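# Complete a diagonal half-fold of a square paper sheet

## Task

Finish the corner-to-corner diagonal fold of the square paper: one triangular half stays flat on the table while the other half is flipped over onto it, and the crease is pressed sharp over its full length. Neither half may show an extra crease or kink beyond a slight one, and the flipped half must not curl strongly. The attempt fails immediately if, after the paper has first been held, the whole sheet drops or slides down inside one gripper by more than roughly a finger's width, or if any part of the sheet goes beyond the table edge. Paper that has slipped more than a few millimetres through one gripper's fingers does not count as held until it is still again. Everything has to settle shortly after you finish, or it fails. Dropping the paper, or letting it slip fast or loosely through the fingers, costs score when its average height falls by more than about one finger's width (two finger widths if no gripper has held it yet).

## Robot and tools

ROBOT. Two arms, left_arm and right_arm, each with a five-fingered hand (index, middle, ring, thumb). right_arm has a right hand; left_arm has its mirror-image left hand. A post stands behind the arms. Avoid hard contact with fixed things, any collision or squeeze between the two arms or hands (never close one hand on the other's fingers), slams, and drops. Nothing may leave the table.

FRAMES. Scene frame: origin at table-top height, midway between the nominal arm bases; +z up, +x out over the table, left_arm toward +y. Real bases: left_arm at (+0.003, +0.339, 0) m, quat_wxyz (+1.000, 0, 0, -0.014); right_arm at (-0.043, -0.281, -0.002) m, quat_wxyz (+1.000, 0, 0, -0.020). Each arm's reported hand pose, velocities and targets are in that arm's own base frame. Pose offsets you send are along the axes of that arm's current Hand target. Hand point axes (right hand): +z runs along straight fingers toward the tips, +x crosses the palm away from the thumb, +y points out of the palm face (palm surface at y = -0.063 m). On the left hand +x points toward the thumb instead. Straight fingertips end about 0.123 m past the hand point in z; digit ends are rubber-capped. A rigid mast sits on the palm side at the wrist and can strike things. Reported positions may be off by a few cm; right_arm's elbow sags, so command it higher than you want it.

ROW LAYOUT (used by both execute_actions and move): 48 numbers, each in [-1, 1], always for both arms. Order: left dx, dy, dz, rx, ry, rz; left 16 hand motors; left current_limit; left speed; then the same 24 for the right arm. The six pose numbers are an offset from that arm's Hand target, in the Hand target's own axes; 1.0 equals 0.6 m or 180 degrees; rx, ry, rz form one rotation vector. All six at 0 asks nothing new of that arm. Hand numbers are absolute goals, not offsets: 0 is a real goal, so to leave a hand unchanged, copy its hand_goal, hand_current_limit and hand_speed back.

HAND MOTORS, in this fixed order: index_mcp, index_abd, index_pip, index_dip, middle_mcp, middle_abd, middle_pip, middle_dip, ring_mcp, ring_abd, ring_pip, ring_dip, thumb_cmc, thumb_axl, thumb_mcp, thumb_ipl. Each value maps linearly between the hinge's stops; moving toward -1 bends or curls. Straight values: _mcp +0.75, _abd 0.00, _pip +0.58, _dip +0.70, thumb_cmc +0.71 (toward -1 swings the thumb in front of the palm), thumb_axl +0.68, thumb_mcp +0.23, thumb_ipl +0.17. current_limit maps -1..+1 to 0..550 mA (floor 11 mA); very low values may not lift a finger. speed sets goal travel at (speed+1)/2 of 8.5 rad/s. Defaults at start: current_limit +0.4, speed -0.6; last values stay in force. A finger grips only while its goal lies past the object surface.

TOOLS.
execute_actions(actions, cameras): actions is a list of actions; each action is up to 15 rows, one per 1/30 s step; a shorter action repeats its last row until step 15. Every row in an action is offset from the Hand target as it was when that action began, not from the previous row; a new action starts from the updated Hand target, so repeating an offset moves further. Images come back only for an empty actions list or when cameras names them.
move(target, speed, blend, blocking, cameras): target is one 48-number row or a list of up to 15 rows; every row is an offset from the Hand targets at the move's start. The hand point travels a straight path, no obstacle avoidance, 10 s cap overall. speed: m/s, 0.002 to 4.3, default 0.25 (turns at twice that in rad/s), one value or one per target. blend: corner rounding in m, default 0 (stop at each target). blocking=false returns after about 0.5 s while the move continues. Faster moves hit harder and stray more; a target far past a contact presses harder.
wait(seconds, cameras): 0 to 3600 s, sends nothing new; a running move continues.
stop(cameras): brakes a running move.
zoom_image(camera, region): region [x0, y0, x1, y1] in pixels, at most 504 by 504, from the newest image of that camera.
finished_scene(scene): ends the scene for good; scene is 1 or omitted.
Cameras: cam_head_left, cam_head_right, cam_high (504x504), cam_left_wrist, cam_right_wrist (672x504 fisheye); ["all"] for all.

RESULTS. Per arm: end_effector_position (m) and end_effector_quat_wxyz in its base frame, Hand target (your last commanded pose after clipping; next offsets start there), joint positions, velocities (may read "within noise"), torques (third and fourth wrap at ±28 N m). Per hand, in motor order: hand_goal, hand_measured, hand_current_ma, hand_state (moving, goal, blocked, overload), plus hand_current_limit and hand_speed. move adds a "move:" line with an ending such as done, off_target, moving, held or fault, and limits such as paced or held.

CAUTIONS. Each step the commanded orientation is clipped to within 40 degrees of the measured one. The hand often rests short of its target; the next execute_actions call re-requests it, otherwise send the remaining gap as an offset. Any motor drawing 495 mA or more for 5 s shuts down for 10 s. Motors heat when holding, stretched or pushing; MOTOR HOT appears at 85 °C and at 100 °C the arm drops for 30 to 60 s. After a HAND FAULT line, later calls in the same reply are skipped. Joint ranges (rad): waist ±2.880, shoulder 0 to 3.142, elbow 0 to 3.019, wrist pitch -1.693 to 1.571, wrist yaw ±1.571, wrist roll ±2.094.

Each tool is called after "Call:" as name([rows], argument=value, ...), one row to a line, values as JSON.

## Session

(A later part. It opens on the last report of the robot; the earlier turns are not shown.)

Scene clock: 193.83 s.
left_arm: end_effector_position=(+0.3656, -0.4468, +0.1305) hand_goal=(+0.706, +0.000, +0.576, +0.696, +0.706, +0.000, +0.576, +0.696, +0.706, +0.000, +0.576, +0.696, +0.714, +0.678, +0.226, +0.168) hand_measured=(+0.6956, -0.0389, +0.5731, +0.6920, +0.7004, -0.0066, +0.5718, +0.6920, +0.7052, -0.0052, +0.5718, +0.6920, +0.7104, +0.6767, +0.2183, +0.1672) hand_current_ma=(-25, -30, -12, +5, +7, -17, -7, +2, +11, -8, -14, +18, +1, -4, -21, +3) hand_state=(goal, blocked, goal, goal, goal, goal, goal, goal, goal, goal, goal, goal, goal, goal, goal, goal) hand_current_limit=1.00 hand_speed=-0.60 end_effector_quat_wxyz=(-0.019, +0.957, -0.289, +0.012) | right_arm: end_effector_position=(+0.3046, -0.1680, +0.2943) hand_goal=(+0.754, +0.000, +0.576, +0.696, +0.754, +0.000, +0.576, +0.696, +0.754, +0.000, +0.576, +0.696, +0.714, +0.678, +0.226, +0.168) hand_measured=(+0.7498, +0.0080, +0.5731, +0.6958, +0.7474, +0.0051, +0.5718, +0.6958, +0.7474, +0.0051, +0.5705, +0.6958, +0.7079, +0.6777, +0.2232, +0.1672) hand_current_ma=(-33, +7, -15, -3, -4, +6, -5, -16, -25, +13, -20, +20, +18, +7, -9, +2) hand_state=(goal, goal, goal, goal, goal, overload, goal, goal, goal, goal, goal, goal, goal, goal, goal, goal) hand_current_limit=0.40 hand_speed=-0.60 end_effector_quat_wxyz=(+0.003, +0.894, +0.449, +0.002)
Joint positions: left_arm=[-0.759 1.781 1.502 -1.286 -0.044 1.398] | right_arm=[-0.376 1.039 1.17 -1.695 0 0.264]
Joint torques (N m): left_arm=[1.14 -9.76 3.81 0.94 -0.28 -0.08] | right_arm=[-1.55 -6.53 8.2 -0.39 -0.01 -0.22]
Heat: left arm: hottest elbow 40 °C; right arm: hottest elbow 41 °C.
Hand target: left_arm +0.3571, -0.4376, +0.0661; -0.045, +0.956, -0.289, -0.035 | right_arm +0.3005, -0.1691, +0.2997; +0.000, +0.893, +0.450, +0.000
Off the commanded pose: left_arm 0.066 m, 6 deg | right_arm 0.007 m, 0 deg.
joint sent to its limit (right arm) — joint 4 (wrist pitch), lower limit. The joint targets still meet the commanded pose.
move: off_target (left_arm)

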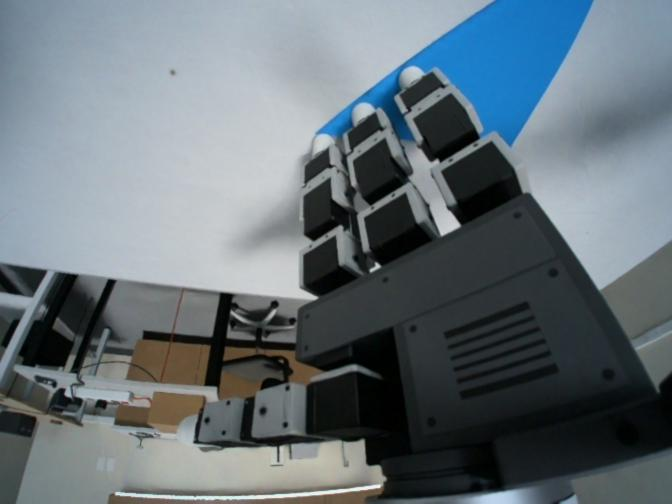

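Call:
move([
  [0.0332,0.0073,-0.1295,-0.0228,0.0383,0,0.706,0,0.576,0.696,0.706,0,0.576,0.696,0.706,0,0.576,0.696,0.714,0.678,0.226,0.168,1.0,-0.6,0,0,0,0,0,0,0.754,0,0.576,0.696,0.754,0,0.576,0.696,0.754,0,0.576,0.696,0.714,0.678,0.226,0.168,0.4,-0.6],
  [0.0395,0.0020,-0.2055,-0.0228,0.0383,0,0.706,0,0.576,0.696,0.706,0,0.576,0.696,0.706,0,0.576,0.696,0.714,0.678,0.226,0.168,1.0,-0.6,0,0,0,0,0,0,0.754,0,0.576,0.696,0.754,0,0.576,0.696,0.754,0,0.576,0.696,0.714,0.678,0.226,0.168,0.4,-0.6],
], speed=0.13, blend=[0.003,0], cameras=["cam_left_wrist","cam_head_left"])

Call:
zoom_image(camera="cam_left_wrist", region=[240, 0, 560, 250])

Call:
zoom_image(camera="cam_head_left", region=[150, 260, 230, 330])

Scene clock: 195.50 s.
left_arm: end_effector_position=(+0.3715, -0.4625, +0.1766) hand_goal=(+0.706, +0.000, +0.576, +0.696, +0.706, +0.000, +0.576, +0.696, +0.706, +0.000, +0.576, +0.696, +0.714, +0.678, +0.226, +0.168) hand_measured=(+0.7028, -0.0008, +0.5731, +0.6932, +0.7028, +0.0021, +0.5718, +0.6996, +0.7052, +0.0036, +0.5757, +0.6996, +0.7117, +0.6767, +0.2173, +0.1672) hand_current_ma=(-11, +10, -3, +7, +14, -7, -8, +14, +6, -5, -9, +6, +1, -10, -20, +1) hand_state=(goal, goal, goal, goal, goal, goal, goal, goal, goal, goal, goal, goal, goal, goal, goal, goal) hand_current_limit=1.00 hand_speed=-0.60 end_effector_quat_wxyz=(+0.002, +0.957, -0.289, +0.005) | right_arm: end_effector_position=(+0.3046, -0.1680, +0.2943) hand_goal=(+0.754, +0.000, +0.576, +0.696, +0.754, +0.000, +0.576, +0.696, +0.754, +0.000, +0.576, +0.696, +0.714, +0.678, +0.226, +0.168) hand_measured=(+0.7498, +0.0095, +0.5731, +0.6958, +0.7486, +0.0051, +0.5731, +0.6958, +0.7474, +0.0051, +0.5705, +0.6958, +0.7079, +0.6767, +0.2232, +0.1672) hand_current_ma=(-18, -15, -10, +3, -2, +3, +3, -5, -27, +5, -20, +6, -1, +6, -15, -5) hand_state=(goal, goal, goal, goal, goal, overload, goal, goal, goal, goal, goal, goal, goal, goal, goal, goal) hand_current_limit=0.40 hand_speed=-0.60 end_effector_quat_wxyz=(+0.003, +0.894, +0.449, +0.002)
Joint positions: left_arm=[-0.759 1.792 1.631 -1.399 -0.001 1.398] | right_arm=[-0.376 1.039 1.17 -1.695 0 0.264]
Joint torques (N m): left_arm=[1.61 -15.21 10.37 -0.08 0.05 0.04] | right_arm=[-1.61 -6.53 8.18 -0.36 0 -0.22]
Heat: left arm: hottest elbow 40 °C; right arm: hottest elbow 41 °C.
Hand target: left_arm +0.3811, -0.4649, +0.1861; +0.006, +0.957, -0.290, +0.012 | right_arm +0.3005, -0.1691, +0.2997; +0.000, +0.893, +0.450, +0.000
Off the commanded pose: left_arm 0.014 m, 1 deg | right_arm 0.007 m, 0 deg.
joint sent to its limit (right arm) — joint 4 (wrist pitch), lower limit. The joint targets still meet the commanded pose.
move: off_target (left_arm)
Images, in order (width x height): cam_head_left 504x504, cam_left_wrist 672x504.

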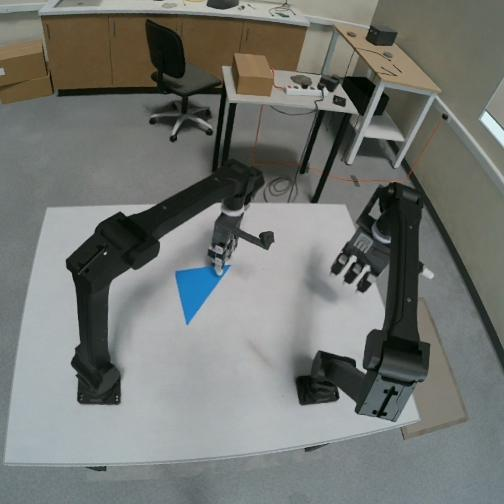

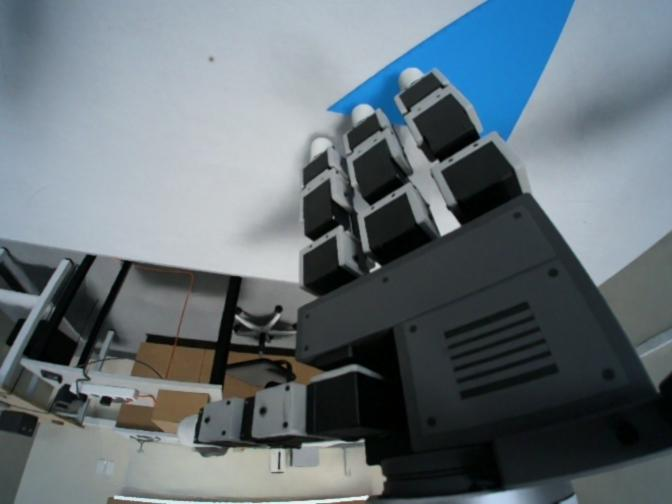

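Scaled by 1.575 from the camera's image (finer frame: 960x720).

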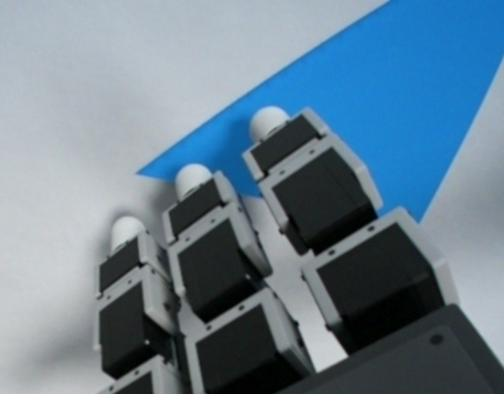

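Scaled by 6.300 from the camera's image (finer frame: 720x720).

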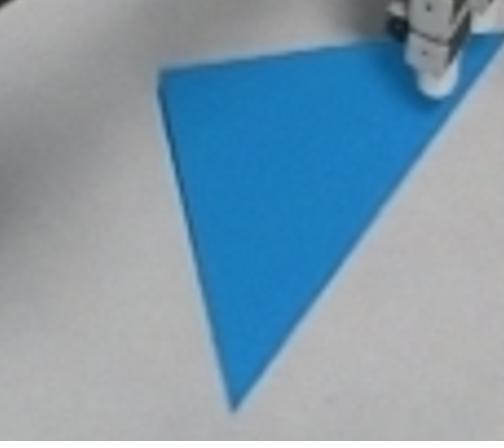

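Call:
move(target=[-0.0346,0.0298,0.0418,0.0045,-0.010,0.028,0.720,0,0.576,0.696,0.720,0,0.576,0.696,0.720,0,0.576,0.696,0.714,0.678,0.226,0.168,1.0,-0.6,0,0,0,0,0,0,0.754,0,0.576,0.696,0.754,0,0.576,0.696,0.754,0,0.576,0.696,0.714,0.678,0.226,0.168,0.4,-0.6], speed=0.1, cameras=["cam_left_wrist"])

Call:
zoom_image(camera="cam_left_wrist", region=[240, 0, 560, 250])

Scene clock: 197.00 s.
left_arm: end_effector_position=(+0.3564, -0.4648, +0.1670) hand_goal=(+0.720, +0.000, +0.576, +0.696, +0.720, +0.000, +0.576, +0.696, +0.720, +0.000, +0.576, +0.696, +0.714, +0.678, +0.226, +0.168) hand_measured=(+0.7149, -0.0008, +0.5731, +0.6920, +0.7149, +0.0021, +0.5718, +0.6996, +0.7149, +0.0021, +0.5718, +0.6983, +0.7104, +0.6767, +0.2173, +0.1672) hand_current_ma=(-16, +17, +3, +13, +8, -18, -1, +14, +6, -8, -14, +9, -4, -13, -19, +0) hand_state=(goal, goal, goal, goal, goal, goal, goal, goal, goal, goal, goal, goal, goal, goal, goal, goal) hand_current_limit=1.00 hand_speed=-0.60 end_effector_quat_wxyz=(-0.005, +0.947, -0.322, -0.001) | right_arm: end_effector_position=(+0.3046, -0.1680, +0.2943) hand_goal=(+0.754, +0.000, +0.576, +0.696, +0.754, +0.000, +0.576, +0.696, +0.754, +0.000, +0.576, +0.696, +0.714, +0.678, +0.226, +0.168) hand_measured=(+0.7498, +0.0109, +0.5718, +0.6958, +0.7486, +0.0036, +0.5731, +0.6958, +0.7486, +0.0065, +0.5718, +0.6958, +0.7092, +0.6777, +0.2232, +0.1672) hand_current_ma=(-26, -7, -17, +11, +5, -7, +4, -10, -22, +13, -17, +8, -14, +1, -1, -5) hand_state=(goal, goal, goal, goal, goal, overload, goal, goal, goal, goal, goal, goal, goal, goal, goal, goal) hand_current_limit=0.40 hand_speed=-0.60 end_effector_quat_wxyz=(+0.003, +0.894, +0.449, +0.002)
Joint positions: left_arm=[-0.778 1.798 1.616 -1.396 -0.008 1.449] | right_arm=[-0.376 1.039 1.17 -1.695 0 0.264]
Joint torques (N m): left_arm=[0.67 -14.68 7.54 0.65 -0.06 0.07] | right_arm=[-1.61 -6.53 8.21 -0.36 0 -0.21]
Heat: left arm: hottest elbow 40 °C; right arm: hottest elbow 41 °C.
Hand target: left_arm +0.3543, -0.4687, +0.1608; -0.006, +0.943, -0.332, -0.001 | right_arm +0.3005, -0.1691, +0.2997; +0.000, +0.893, +0.450, +0.000
Off the commanded pose: left_arm 0.008 m, 1 deg | right_arm 0.007 m, 0 deg.
joint sent to its limit (right arm) — joint 4 (wrist pitch), lower limit. The joint targets still meet the commanded pose.
move: done

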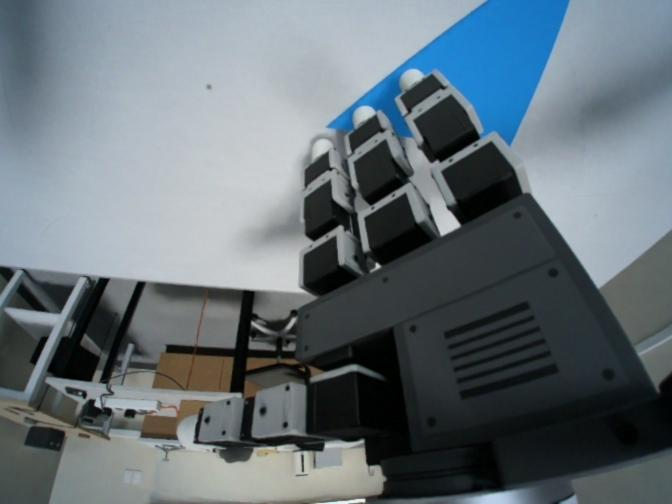

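Scaled by 1.575 from the camera's image (finer frame: 960x720).

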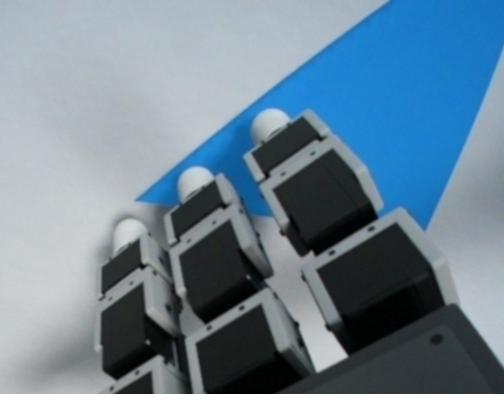

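Call:
move(target=[-0.0279,-0.0179,0.1583,0.0159,-0.0301,0,0.724,0,0.576,0.696,0.724,0,0.576,0.696,0.724,0,0.576,0.696,0.714,0.678,0.226,0.168,1.0,-0.6,0,0,0,0,0,0,0.754,0,0.576,0.696,0.754,0,0.576,0.696,0.754,0,0.576,0.696,0.714,0.678,0.226,0.168,0.4,-0.6], speed=0.12, cameras=["cam_left_wrist"])

Call:
zoom_image(camera="cam_left_wrist", region=[240, 0, 560, 250])

Scene clock: 198.47 s.
left_arm: end_effector_position=(+0.3581, -0.4585, +0.1309) hand_goal=(+0.724, +0.000, +0.576, +0.696, +0.724, +0.000, +0.576, +0.696, +0.724, +0.000, +0.576, +0.696, +0.714, +0.678, +0.226, +0.168) hand_measured=(+0.7088, -0.0433, +0.5705, +0.6932, +0.7161, -0.0066, +0.5718, +0.6894, +0.7185, -0.0052, +0.5718, +0.6920, +0.7104, +0.6767, +0.2173, +0.1672) hand_current_ma=(-27, -44, -19, -7, -2, -17, -3, +8, +6, -19, -21, +4, -4, +0, -29, +2) hand_state=(goal, blocked, goal, goal, goal, goal, goal, goal, goal, goal, goal, goal, goal, goal, goal, goal) hand_current_limit=1.00 hand_speed=-0.60 end_effector_quat_wxyz=(-0.018, +0.946, -0.325, +0.011) | right_arm: end_effector_position=(+0.3046, -0.1680, +0.2943) hand_goal=(+0.754, +0.000, +0.576, +0.696, +0.754, +0.000, +0.576, +0.696, +0.754, +0.000, +0.576, +0.696, +0.714, +0.678, +0.226, +0.168) hand_measured=(+0.7498, +0.0095, +0.5731, +0.6958, +0.7486, +0.0036, +0.5718, +0.6958, +0.7486, +0.0065, +0.5705, +0.6958, +0.7092, +0.6777, +0.2232, +0.1681) hand_current_ma=(-23, +0, -10, -7, -20, +7, -6, -5, -7, +21, -18, -5, -9, +12, -9, -6) hand_state=(goal, goal, goal, goal, goal, overload, goal, goal, goal, goal, goal, goal, goal, goal, goal, goal) hand_current_limit=0.40 hand_speed=-0.60 end_effector_quat_wxyz=(+0.003, +0.894, +0.449, +0.002)
Joint positions: left_arm=[-0.778 1.803 1.533 -1.296 -0.041 1.454] | right_arm=[-0.376 1.039 1.17 -1.695 0 0.264]
Joint torques (N m): left_arm=[0.73 -9.52 3.74 0.96 -0.34 0.08] | right_arm=[-1.61 -6.59 8.21 -0.35 0 -0.22]
Heat: left arm: hottest elbow 40 °C; right arm: hottest elbow 41 °C.
Hand target: left_arm +0.3482, -0.4489, +0.0658; -0.045, +0.942, -0.331, -0.037 | right_arm +0.3005, -0.1691, +0.2997; +0.000, +0.893, +0.450, +0.000
Off the commanded pose: left_arm 0.066 m, 6 deg | right_arm 0.007 m, 0 deg.
joint sent to its limit (right arm) — joint 4 (wrist pitch), lower limit. The joint targets still meet the commanded pose.
move: off_target (left_arm)

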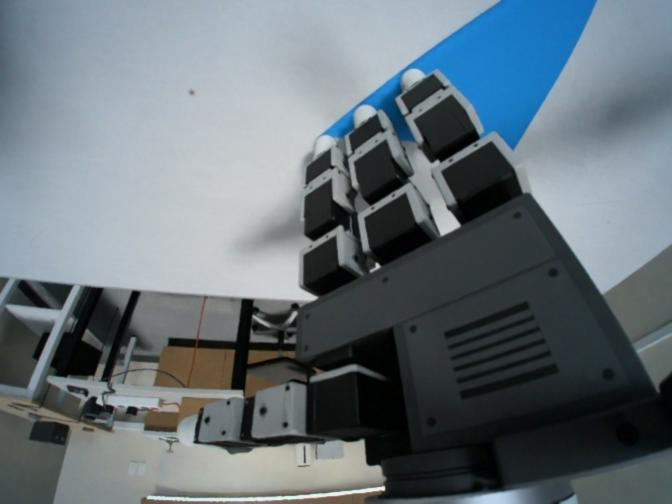

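Scaled by 1.575 from the camera's image (finer frame: 960x720).

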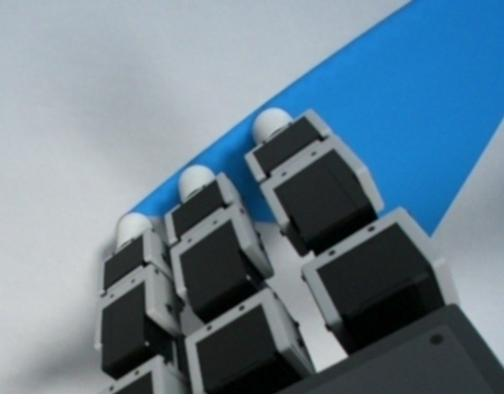

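Call:
move([
  [0.0335,0.0040,-0.1295,-0.0194,0.0402,0,0.724,0,0.576,0.696,0.724,0,0.576,0.696,0.724,0,0.576,0.696,0.714,0.678,0.226,0.168,1.0,-0.6,0,0,0,0,0,0,0.754,0,0.576,0.696,0.754,0,0.576,0.696,0.754,0,0.576,0.696,0.714,0.678,0.226,0.168,0.4,-0.6],
  [0.0261,-0.0006,-0.2040,-0.0194,0.0402,0,0.724,0,0.576,0.696,0.724,0,0.576,0.696,0.724,0,0.576,0.696,0.714,0.678,0.226,0.168,1.0,-0.6,0,0,0,0,0,0,0.754,0,0.576,0.696,0.754,0,0.576,0.696,0.754,0,0.576,0.696,0.714,0.678,0.226,0.168,0.4,-0.6],
  [-0.0018,0.2573,-0.3173,-0.0194,0.0402,0,0.724,0,0.576,0.696,0.724,0,0.576,0.696,0.724,0,0.576,0.696,0.714,0.678,0.226,0.168,1.0,-0.6,0,0,0,0,0,0,0.754,0,0.576,0.696,0.754,0,0.576,0.696,0.754,0,0.576,0.696,0.714,0.678,0.226,0.168,0.4,-0.6],
], speed=[0.13,0.13,0.25], blend=[0.003,0.01,0], cameras=["all"])

Call:
zoom_image(camera="cam_head_left", region=[160, 250, 240, 330])

Call:
zoom_image(camera="cam_head_right", region=[155, 250, 235, 330])

Call:
zoom_image(camera="cam_high", region=[150, 290, 290, 430])

Call:
zoom_image(camera="cam_left_wrist", region=[330, 0, 672, 250])

Scene clock: 201.30 s.
left_arm: end_effector_position=(+0.2485, -0.5828, +0.2351) hand_goal=(+0.724, +0.000, +0.576, +0.696, +0.724, +0.000, +0.576, +0.696, +0.724, +0.000, +0.576, +0.696, +0.714, +0.678, +0.226, +0.168) hand_measured=(+0.7197, -0.0037, +0.5718, +0.6920, +0.7197, +0.0021, +0.5731, +0.6996, +0.7197, +0.0036, +0.5718, +0.6983, +0.7104, +0.6767, +0.2173, +0.1672) hand_current_ma=(-10, +14, -9, +0, +10, -9, +5, +13, +6, -1, -3, +3, +6, +1, -13, -8) hand_state=(goal, goal, goal, goal, goal, goal, goal, goal, goal, goal, goal, goal, goal, goal, goal, goal) hand_current_limit=1.00 hand_speed=-0.60 end_effector_quat_wxyz=(-0.001, +0.940, -0.342, +0.004) | right_arm: end_effector_position=(+0.3046, -0.1680, +0.2943) hand_goal=(+0.754, +0.000, +0.576, +0.696, +0.754, +0.000, +0.576, +0.696, +0.754, +0.000, +0.576, +0.696, +0.714, +0.678, +0.226, +0.168) hand_measured=(+0.7486, +0.0095, +0.5731, +0.6958, +0.7486, +0.0036, +0.5718, +0.6958, +0.7474, +0.0065, +0.5705, +0.6958, +0.7092, +0.6788, +0.2232, +0.1672) hand_current_ma=(-9, +2, +2, +1, -2, +0, +0, -4, -23, +11, -14, +16, -13, +16, -4, -11) hand_state=(goal, goal, goal, goal, goal, overload, goal, goal, goal, goal, goal, goal, goal, goal, goal, goal) hand_current_limit=0.40 hand_speed=-0.60 end_effector_quat_wxyz=(+0.003, +0.894, +0.449, +0.002)
Joint positions: left_arm=[-1.056 1.861 1.885 -1.589 -0.007 1.213] | right_arm=[-0.376 1.039 1.17 -1.695 0 0.264]
Joint torques (N m): left_arm=[1.73 -16.21 10.97 -0.05 -0.09 -0.23] | right_arm=[-1.61 -6.48 8.21 -0.36 0 -0.22]
Heat: left arm: hottest elbow 40 °C; right arm: hottest elbow 41 °C.
Hand target: left_arm +0.2582, -0.5888, +0.2460; +0.005, +0.943, -0.332, +0.012 | right_arm +0.3005, -0.1691, +0.2997; +0.000, +0.893, +0.450, +0.000
Off the commanded pose: left_arm 0.016 m, 2 deg | right_arm 0.007 m, 0 deg.
joint sent to its limit (right arm) — joint 4 (wrist pitch), lower limit. The joint targets still meet the commanded pose.
move: off_target (left_arm)

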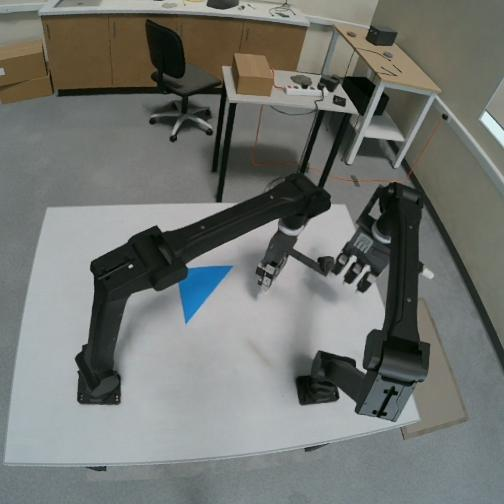

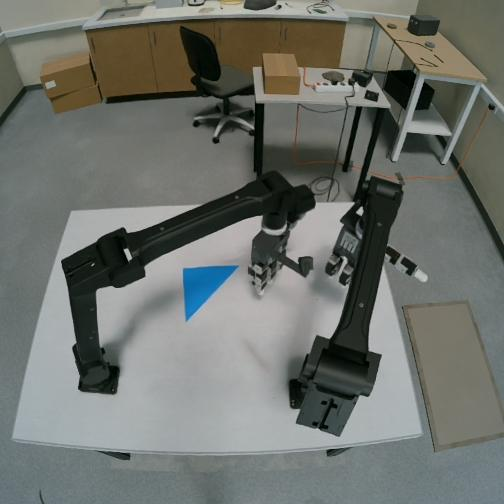

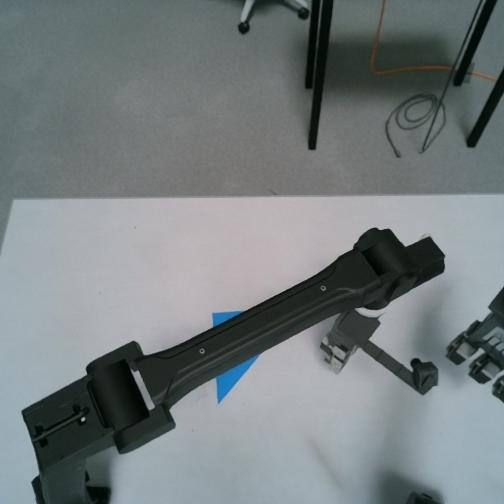

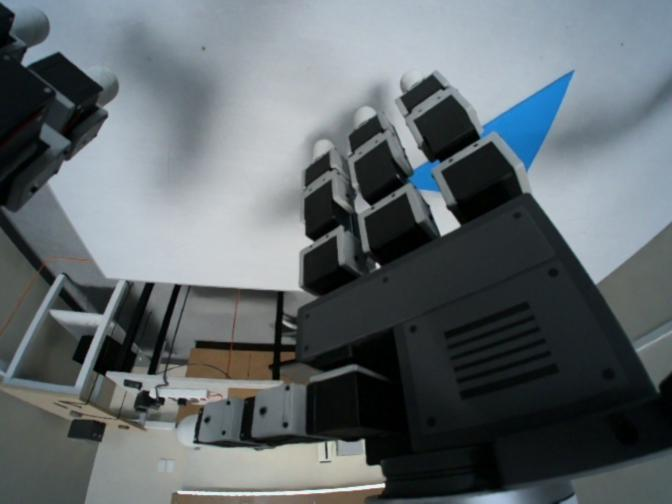

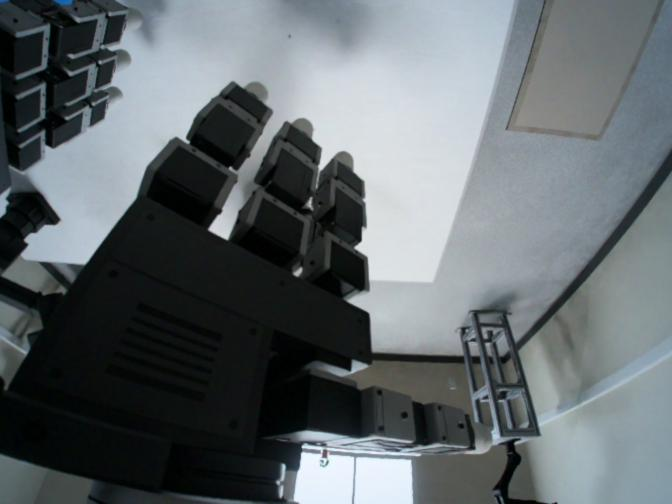

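Scaled by 6.300 from the camera's image (finer frame: 720x720).

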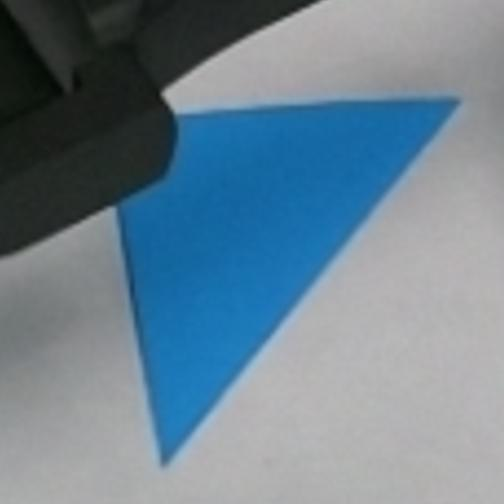

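Scaled by 6.300 from the camera's image (finer frame: 720x720).

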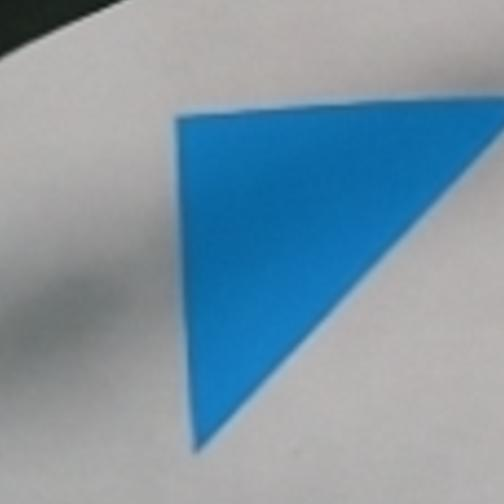

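Scaled by 3.600 from the camera's image (finer frame: 720x720).

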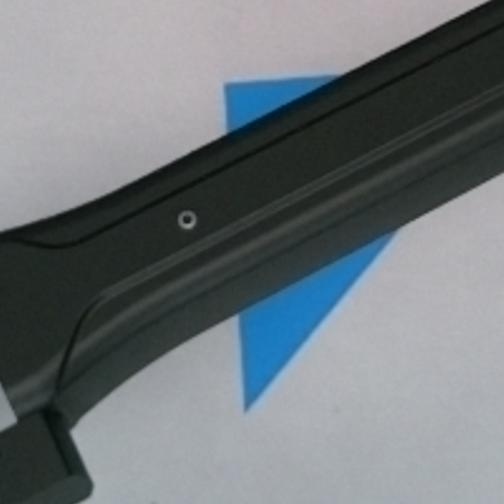

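Scaled by 1.474 from the camera's image (finer frame: 960x720).

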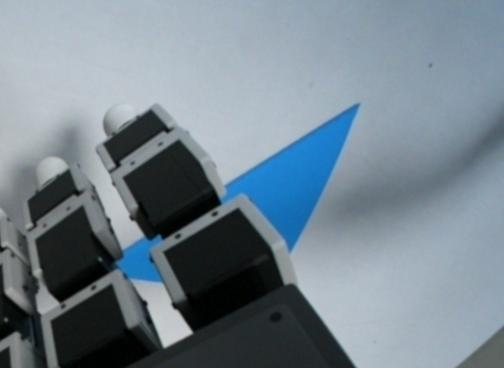

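Call:
zoom_image(camera="cam_head_left", region=[178, 288, 218, 328])

Call:
zoom_image(camera="cam_head_left", region=[200, 262, 240, 302])

Call:
zoom_image(camera="cam_head_right", region=[175, 260, 215, 300])

Call:
zoom_image(camera="cam_high", region=[200, 300, 280, 410])

Scaled by 12.600 from the camera's image (finer frame: 720x720).

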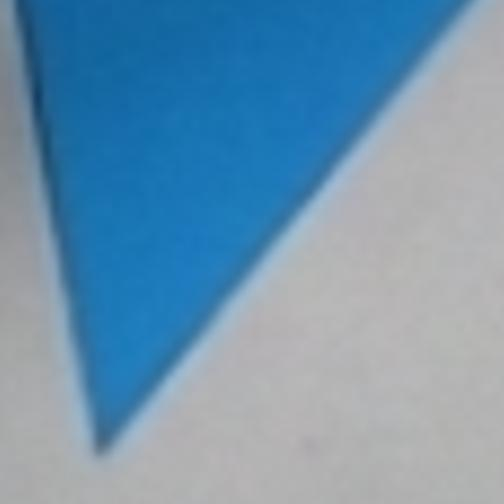

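Scaled by 12.600 from the camera's image (finer frame: 720x720).

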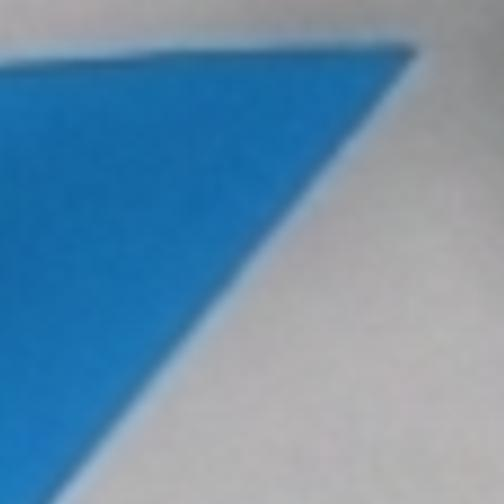

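Scaled by 12.600 from the camera's image (finer frame: 720x720).

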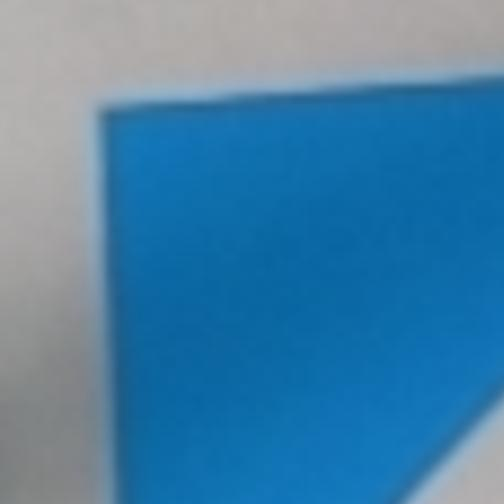

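Scaled by 4.582 from the camera's image (finer frame: 720x720).

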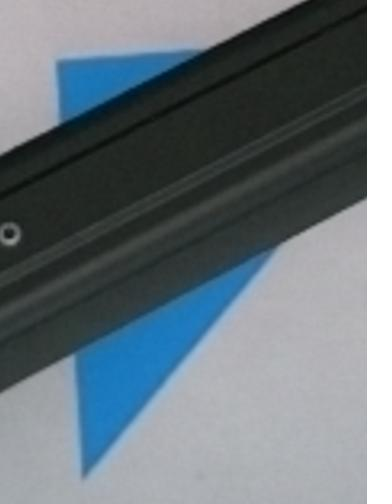

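Call:
move([
  [-0.1057,-0.2682,-0.0032,0,0,0,0.724,0,0.576,0.696,0.724,0,0.576,0.696,0.724,0,0.576,0.696,0.714,0.678,0.226,0.168,1.0,-0.6,0,0,0,0,0,0,0.754,0,0.576,0.696,0.754,0,0.576,0.696,0.754,0,0.576,0.696,0.714,0.678,0.226,0.168,0.4,-0.6],
  [-0.1082,-0.2683,0.0968,0,0,0,0.724,0,0.576,0.696,0.724,0,0.576,0.696,0.724,0,0.576,0.696,0.714,0.678,0.226,0.168,1.0,-0.6,0,0,0,0,0,0,0.754,0,0.576,0.696,0.754,0,0.576,0.696,0.754,0,0.576,0.696,0.714,0.678,0.226,0.168,0.4,-0.6],
], speed=0.2, blend=[0.03,0], cameras=["cam_left_wrist","cam_head_left"])

Call:
zoom_image(camera="cam_left_wrist", region=[200, 0, 560, 280])

Call:
zoom_image(camera="cam_head_left", region=[160, 250, 240, 330])

Scene clock: 204.13 s.
left_arm: end_effector_position=(+0.3076, -0.4217, +0.1848) hand_goal=(+0.724, +0.000, +0.576, +0.696, +0.724, +0.000, +0.576, +0.696, +0.724, +0.000, +0.576, +0.696, +0.714, +0.678, +0.226, +0.168) hand_measured=(+0.7209, +0.0021, +0.5718, +0.6920, +0.7197, +0.0021, +0.5731, +0.6996, +0.7197, +0.0021, +0.5718, +0.6996, +0.7167, +0.6767, +0.2173, +0.1672) hand_current_ma=(-12, +6, -5, +8, -4, -15, -5, +9, +3, -10, -7, +7, +8, -5, -20, +6) hand_state=(goal, goal, goal, goal, goal, goal, goal, goal, goal, goal, goal, goal, goal, goal, goal, goal) hand_current_limit=1.00 hand_speed=-0.60 end_effector_quat_wxyz=(+0.001, +0.945, -0.327, +0.007) | right_arm: end_effector_position=(+0.3046, -0.1680, +0.2943) hand_goal=(+0.754, +0.000, +0.576, +0.696, +0.754, +0.000, +0.576, +0.696, +0.754, +0.000, +0.576, +0.696, +0.714, +0.678, +0.226, +0.168) hand_measured=(+0.7498, +0.0095, +0.5731, +0.6971, +0.7486, +0.0036, +0.5718, +0.6958, +0.7474, +0.0065, +0.5705, +0.6958, +0.7079, +0.6777, +0.2222, +0.1681) hand_current_ma=(-19, +7, -13, -8, -13, +24, -3, -6, -27, +21, -3, +4, -8, -2, -2, -22) hand_state=(goal, goal, goal, goal, goal, overload, goal, goal, goal, goal, goal, goal, goal, goal, goal, goal) hand_current_limit=0.40 hand_speed=-0.60 end_effector_quat_wxyz=(+0.003, +0.894, +0.449, +0.002)
Joint positions: left_arm=[-0.784 1.611 1.416 -1.362 -0.004 1.453] | right_arm=[-0.376 1.039 1.17 -1.695 0 0.264]
Joint torques (N m): left_arm=[1.32 -13.22 7.94 0.73 0.05 0.08] | right_arm=[-1.67 -6.59 8.21 -0.38 -0.01 -0.22]
Heat: left arm: hottest elbow 40 °C; right arm: hottest elbow 41 °C.
Hand target: left_arm +0.3097, -0.4237, +0.1859; +0.005, +0.943, -0.332, +0.012 | right_arm +0.3005, -0.1691, +0.2997; +0.000, +0.893, +0.450, +0.000
Off the commanded pose: left_arm 0.003 m, 1 deg | right_arm 0.007 m, 0 deg.
joint sent to its limit (right arm) — joint 4 (wrist pitch), lower limit. The joint targets still meet the commanded pose.
move: done
Images, in order (width x height): cam_head_left 504x504, cam_left_wrist 672x504.

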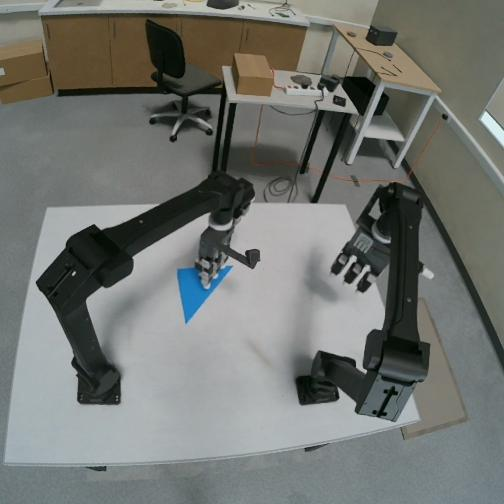

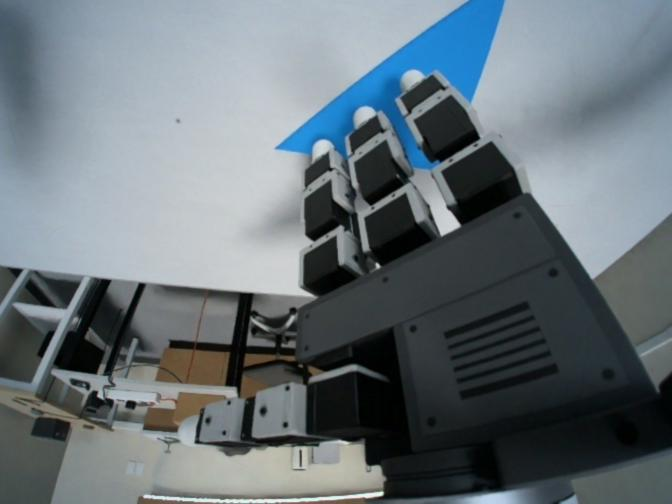

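Scaled by 1.400 from the camera's image (finer frame: 960x720).

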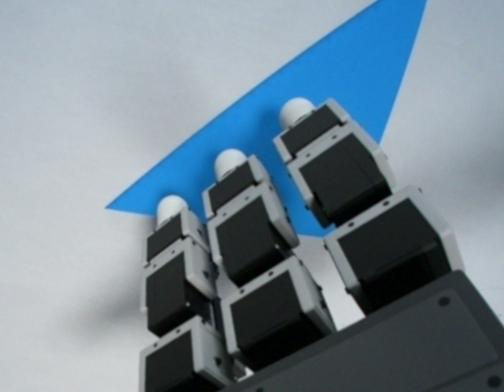

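Scaled by 6.300 from the camera's image (finer frame: 720x720).

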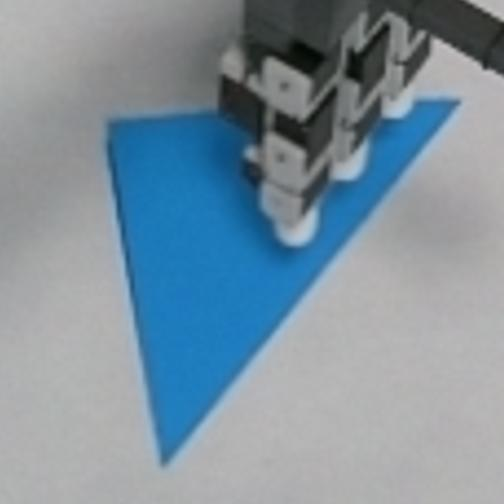

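Call:
move(target=[-0.0119,0.0230,0.0429,0.0036,-0.0104,0.011,0.724,0,0.576,0.696,0.724,0,0.576,0.696,0.724,0,0.576,0.696,0.714,0.678,0.226,0.168,1.0,-0.6,0,0,0,0,0,0,0.754,0,0.576,0.696,0.754,0,0.576,0.696,0.754,0,0.576,0.696,0.714,0.678,0.226,0.168,0.4,-0.6], speed=0.1, cameras=["cam_left_wrist"])

Call:
zoom_image(camera="cam_left_wrist", region=[200, 0, 560, 280])

Scene clock: 205.33 s.
left_arm: end_effector_position=(+0.2979, -0.4268, +0.1623) hand_goal=(+0.724, +0.000, +0.576, +0.696, +0.724, +0.000, +0.576, +0.696, +0.724, +0.000, +0.576, +0.696, +0.714, +0.678, +0.226, +0.168) hand_measured=(+0.7197, +0.0021, +0.5718, +0.6920, +0.7197, +0.0021, +0.5731, +0.6996, +0.7197, +0.0036, +0.5718, +0.6996, +0.7092, +0.6767, +0.2173, +0.1672) hand_current_ma=(-23, +16, -3, +9, +8, -12, +1, +12, -2, +2, -5, +16, -10, -11, -21, +3) hand_state=(goal, goal, goal, goal, goal, goal, goal, goal, goal, goal, goal, goal, goal, goal, goal, goal) hand_current_limit=1.00 hand_speed=-0.60 end_effector_quat_wxyz=(-0.007, +0.941, -0.339, -0.004) | right_arm: end_effector_position=(+0.3046, -0.1680, +0.2943) hand_goal=(+0.754, +0.000, +0.576, +0.696, +0.754, +0.000, +0.576, +0.696, +0.754, +0.000, +0.576, +0.696, +0.714, +0.678, +0.226, +0.168) hand_measured=(+0.7486, +0.0095, +0.5744, +0.6945, +0.7498, +0.0036, +0.5705, +0.6971, +0.7486, +0.0051, +0.5705, +0.6958, +0.7092, +0.6767, +0.2242, +0.1681) hand_current_ma=(-38, -9, -9, -1, -11, -1, -6, -2, -9, +2, -5, -1, -4, +0, -14, -14) hand_state=(goal, goal, goal, goal, goal, overload, goal, goal, goal, goal, goal, goal, goal, goal, goal, goal) hand_current_limit=0.40 hand_speed=-0.60 end_effector_quat_wxyz=(+0.003, +0.894, +0.449, +0.002)
Joint positions: left_arm=[-0.806 1.637 1.392 -1.338 -0.009 1.457] | right_arm=[-0.376 1.039 1.17 -1.695 0 0.264]
Joint torques (N m): left_arm=[0.44 -13.04 7.47 0.64 -0.02 0.06] | right_arm=[-1.61 -6.53 8.2 -0.38 0 -0.21]
Heat: left arm: hottest elbow 40 °C; right arm: hottest elbow 41 °C.
Hand target: left_arm +0.2960, -0.4304, +0.1600; -0.006, +0.937, -0.348, -0.001 | right_arm +0.3005, -0.1691, +0.2997; +0.000, +0.893, +0.450, +0.000
Off the commanded pose: left_arm 0.005 m, 1 deg | right_arm 0.007 m, 0 deg.
joint sent to its limit (right arm) — joint 4 (wrist pitch), lower limit. The joint targets still meet the commanded pose.
move: done

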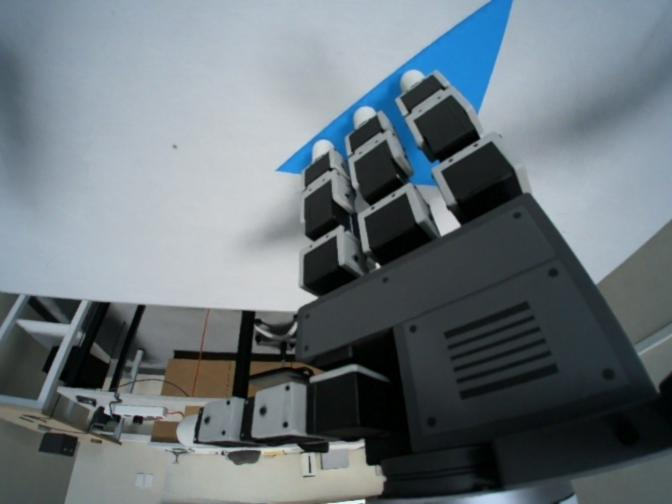

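Scaled by 1.400 from the camera's image (finer frame: 960x720).

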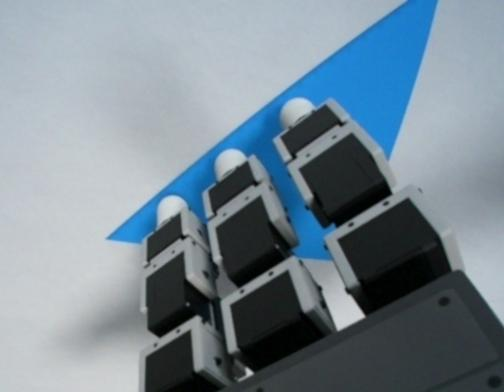

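Call:
move(target=[-0.0284,-0.0164,0.1583,0.0159,-0.0301,0,0.714,0,0.576,0.696,0.714,0,0.576,0.696,0.714,0,0.576,0.696,0.714,0.678,0.226,0.168,1.0,-0.6,0,0,0,0,0,0,0.754,0,0.576,0.696,0.754,0,0.576,0.696,0.754,0,0.576,0.696,0.714,0.678,0.226,0.168,0.4,-0.6], speed=0.12, cameras=["cam_left_wrist"])

Call:
zoom_image(camera="cam_left_wrist", region=[200, 0, 560, 280])

Scene clock: 206.73 s.
left_arm: end_effector_position=(+0.3012, -0.4214, +0.1287) hand_goal=(+0.714, +0.000, +0.576, +0.696, +0.714, +0.000, +0.576, +0.696, +0.714, +0.000, +0.576, +0.696, +0.714, +0.678, +0.226, +0.168) hand_measured=(+0.7004, -0.0579, +0.5705, +0.6920, +0.7113, -0.0096, +0.5731, +0.6894, +0.7125, -0.0052, +0.5718, +0.6920, +0.7104, +0.6767, +0.2173, +0.1672) hand_current_ma=(-25, -58, -16, +14, +12, -15, +9, +6, +8, -10, -16, +4, -2, +7, -24, -3) hand_state=(goal, blocked, goal, goal, goal, goal, goal, goal, goal, goal, goal, goal, goal, goal, goal, goal) hand_current_limit=1.00 hand_speed=-0.60 end_effector_quat_wxyz=(-0.018, +0.940, -0.340, +0.013) | right_arm: end_effector_position=(+0.3046, -0.1680, +0.2943) hand_goal=(+0.754, +0.000, +0.576, +0.696, +0.754, +0.000, +0.576, +0.696, +0.754, +0.000, +0.576, +0.696, +0.714, +0.678, +0.226, +0.168) hand_measured=(+0.7498, +0.0095, +0.5731, +0.6958, +0.7486, +0.0036, +0.5718, +0.6958, +0.7474, +0.0065, +0.5718, +0.6958, +0.7079, +0.6777, +0.2232, +0.1672) hand_current_ma=(-9, +5, -3, +0, -6, +7, +1, -11, -30, +9, -3, +4, -13, +14, -13, +0) hand_state=(goal, goal, goal, goal, goal, overload, goal, goal, goal, goal, goal, goal, goal, goal, goal, goal) hand_current_limit=0.40 hand_speed=-0.60 end_effector_quat_wxyz=(+0.003, +0.894, +0.449, +0.002)
Joint positions: left_arm=[-0.806 1.644 1.314 -1.233 -0.044 1.46] | right_arm=[-0.376 1.039 1.17 -1.695 0 0.264]
Joint torques (N m): left_arm=[0.85 -7.06 3.19 1.01 -0.3 0.06] | right_arm=[-1.61 -6.53 8.18 -0.38 0 -0.22]
Heat: left arm: hottest elbow 40 °C; right arm: hottest elbow 41 °C.
Hand target: left_arm +0.2898, -0.4107, +0.0654; -0.046, +0.936, -0.348, -0.037 | right_arm +0.3005, -0.1691, +0.2997; +0.000, +0.893, +0.450, +0.000
Off the commanded pose: left_arm 0.065 m, 7 deg | right_arm 0.007 m, 0 deg.
joint sent to its limit (right arm) — joint 4 (wrist pitch), lower limit. The joint targets still meet the commanded pose.
move: off_target (left_arm)

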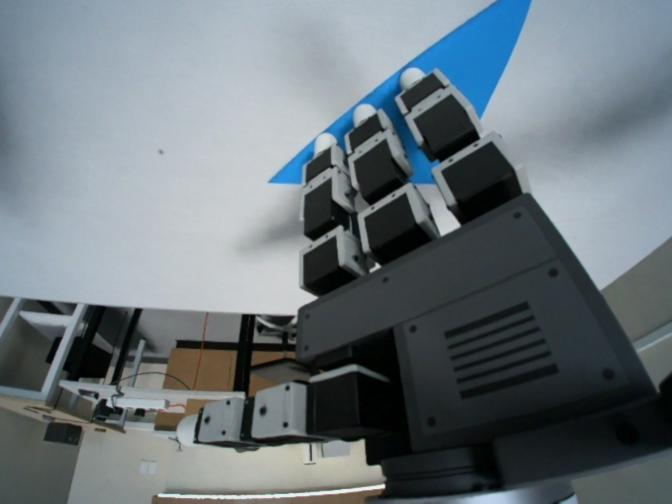

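Scaled by 1.400 from the camera's image (finer frame: 960x720).

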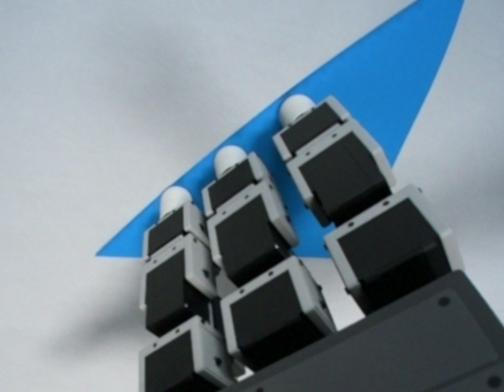

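Call:
move([
  [0.0333,0.0040,-0.1295,-0.0194,0.0402,0,0.714,0,0.576,0.696,0.714,0,0.576,0.696,0.714,0,0.576,0.696,0.714,0.678,0.226,0.168,1.0,-0.6,0,0,0,0,0,0,0.754,0,0.576,0.696,0.754,0,0.576,0.696,0.754,0,0.576,0.696,0.714,0.678,0.226,0.168,0.4,-0.6],
  [0.0257,-0.0005,-0.2040,-0.0194,0.0402,0,0.714,0,0.576,0.696,0.714,0,0.576,0.696,0.714,0,0.576,0.696,0.714,0.678,0.226,0.168,1.0,-0.6,0,0,0,0,0,0,0.754,0,0.576,0.696,0.754,0,0.576,0.696,0.754,0,0.576,0.696,0.714,0.678,0.226,0.168,0.4,-0.6],
  [-0.0490,0.0008,-0.1965,-0.0194,0.0402,0,0.714,0,0.576,0.696,0.714,0,0.576,0.696,0.714,0,0.576,0.696,0.714,0.678,0.226,0.168,1.0,-0.6,0,0,0,0,0,0,0.754,0,0.576,0.696,0.754,0,0.576,0.696,0.754,0,0.576,0.696,0.714,0.678,0.226,0.168,0.4,-0.6],
], speed=0.13, blend=[0.003,0.005,0], cameras=["cam_left_wrist","cam_head_left"])

Call:
zoom_image(camera="cam_left_wrist", region=[200, 0, 560, 280])

Call:
zoom_image(camera="cam_head_left", region=[160, 250, 240, 330])

Scene clock: 208.87 s.
left_arm: end_effector_position=(+0.2743, -0.4041, +0.1869) hand_goal=(+0.714, +0.000, +0.576, +0.696, +0.714, +0.000, +0.576, +0.696, +0.714, +0.000, +0.576, +0.696, +0.714, +0.678, +0.226, +0.168) hand_measured=(+0.7088, -0.0052, +0.5718, +0.6983, +0.7113, -0.0052, +0.5718, +0.6971, +0.7101, -0.0052, +0.5770, +0.6996, +0.7104, +0.6767, +0.2173, +0.1672) hand_current_ma=(-15, +2, -7, +8, -2, -13, -6, +10, +12, -7, -3, +14, +2, -4, -21, +5) hand_state=(goal, goal, goal, goal, goal, goal, goal, goal, goal, goal, goal, goal, goal, goal, goal, goal) hand_current_limit=1.00 hand_speed=-0.60 end_effector_quat_wxyz=(+0.005, +0.939, -0.345, +0.014) | right_arm: end_effector_position=(+0.3046, -0.1680, +0.2943) hand_goal=(+0.754, +0.000, +0.576, +0.696, +0.754, +0.000, +0.576, +0.696, +0.754, +0.000, +0.576, +0.696, +0.714, +0.678, +0.226, +0.168) hand_measured=(+0.7498, +0.0095, +0.5731, +0.6958, +0.7486, +0.0036, +0.5731, +0.6958, +0.7486, +0.0051, +0.5705, +0.6945, +0.7092, +0.6767, +0.2232, +0.1681) hand_current_ma=(-25, +2, -15, +9, -5, +4, -11, -15, -11, -3, -23, -8, -10, +1, -7, +3) hand_state=(goal, goal, goal, goal, goal, overload, goal, goal, goal, goal, goal, goal, goal, goal, goal, goal) hand_current_limit=0.40 hand_speed=-0.60 end_effector_quat_wxyz=(+0.003, +0.894, +0.449, +0.002)
Joint positions: left_arm=[-0.806 1.517 1.31 -1.335 -0.004 1.469] | right_arm=[-0.376 1.039 1.17 -1.695 0 0.264]
Joint torques (N m): left_arm=[0.44 -11.93 7.58 0.43 0.06 -0.04] | right_arm=[-1.67 -6.53 8.18 -0.38 0 -0.21]
Heat: left arm: hottest elbow 40 °C; right arm: hottest elbow 41 °C.
Hand target: left_arm +0.2715, -0.4052, +0.1853; +0.005, +0.937, -0.349, +0.012 | right_arm +0.3005, -0.1691, +0.2997; +0.000, +0.893, +0.450, +0.000
Off the commanded pose: left_arm 0.003 m, 0 deg | right_arm 0.007 m, 0 deg.
joint sent to its limit (right arm) — joint 4 (wrist pitch), lower limit. The joint targets still meet the commanded pose.
move: done
Images, in order (width x height): cam_head_left 504x504, cam_left_wrist 672x504.

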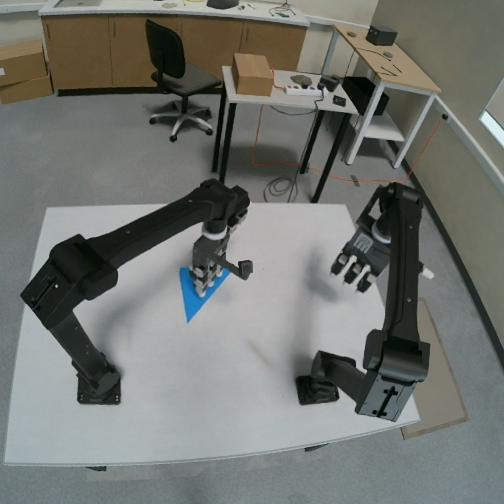

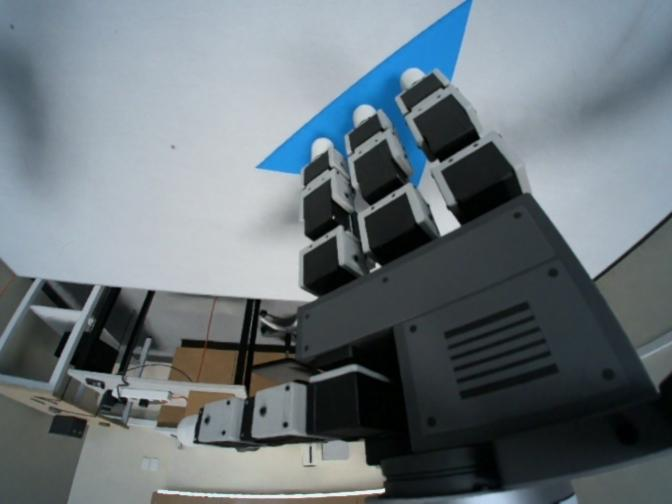

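Scaled by 1.400 from the camera's image (finer frame: 960x720).

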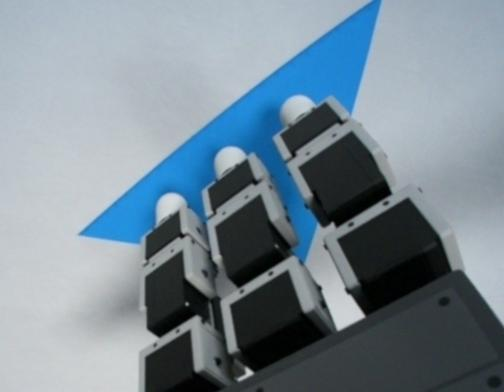

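Scaled by 6.300 from the camera's image (finer frame: 720x720).

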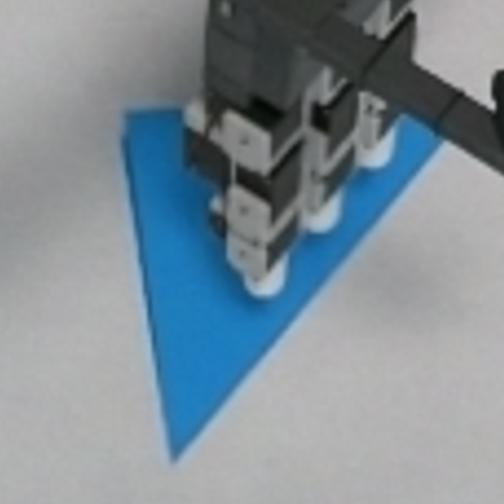

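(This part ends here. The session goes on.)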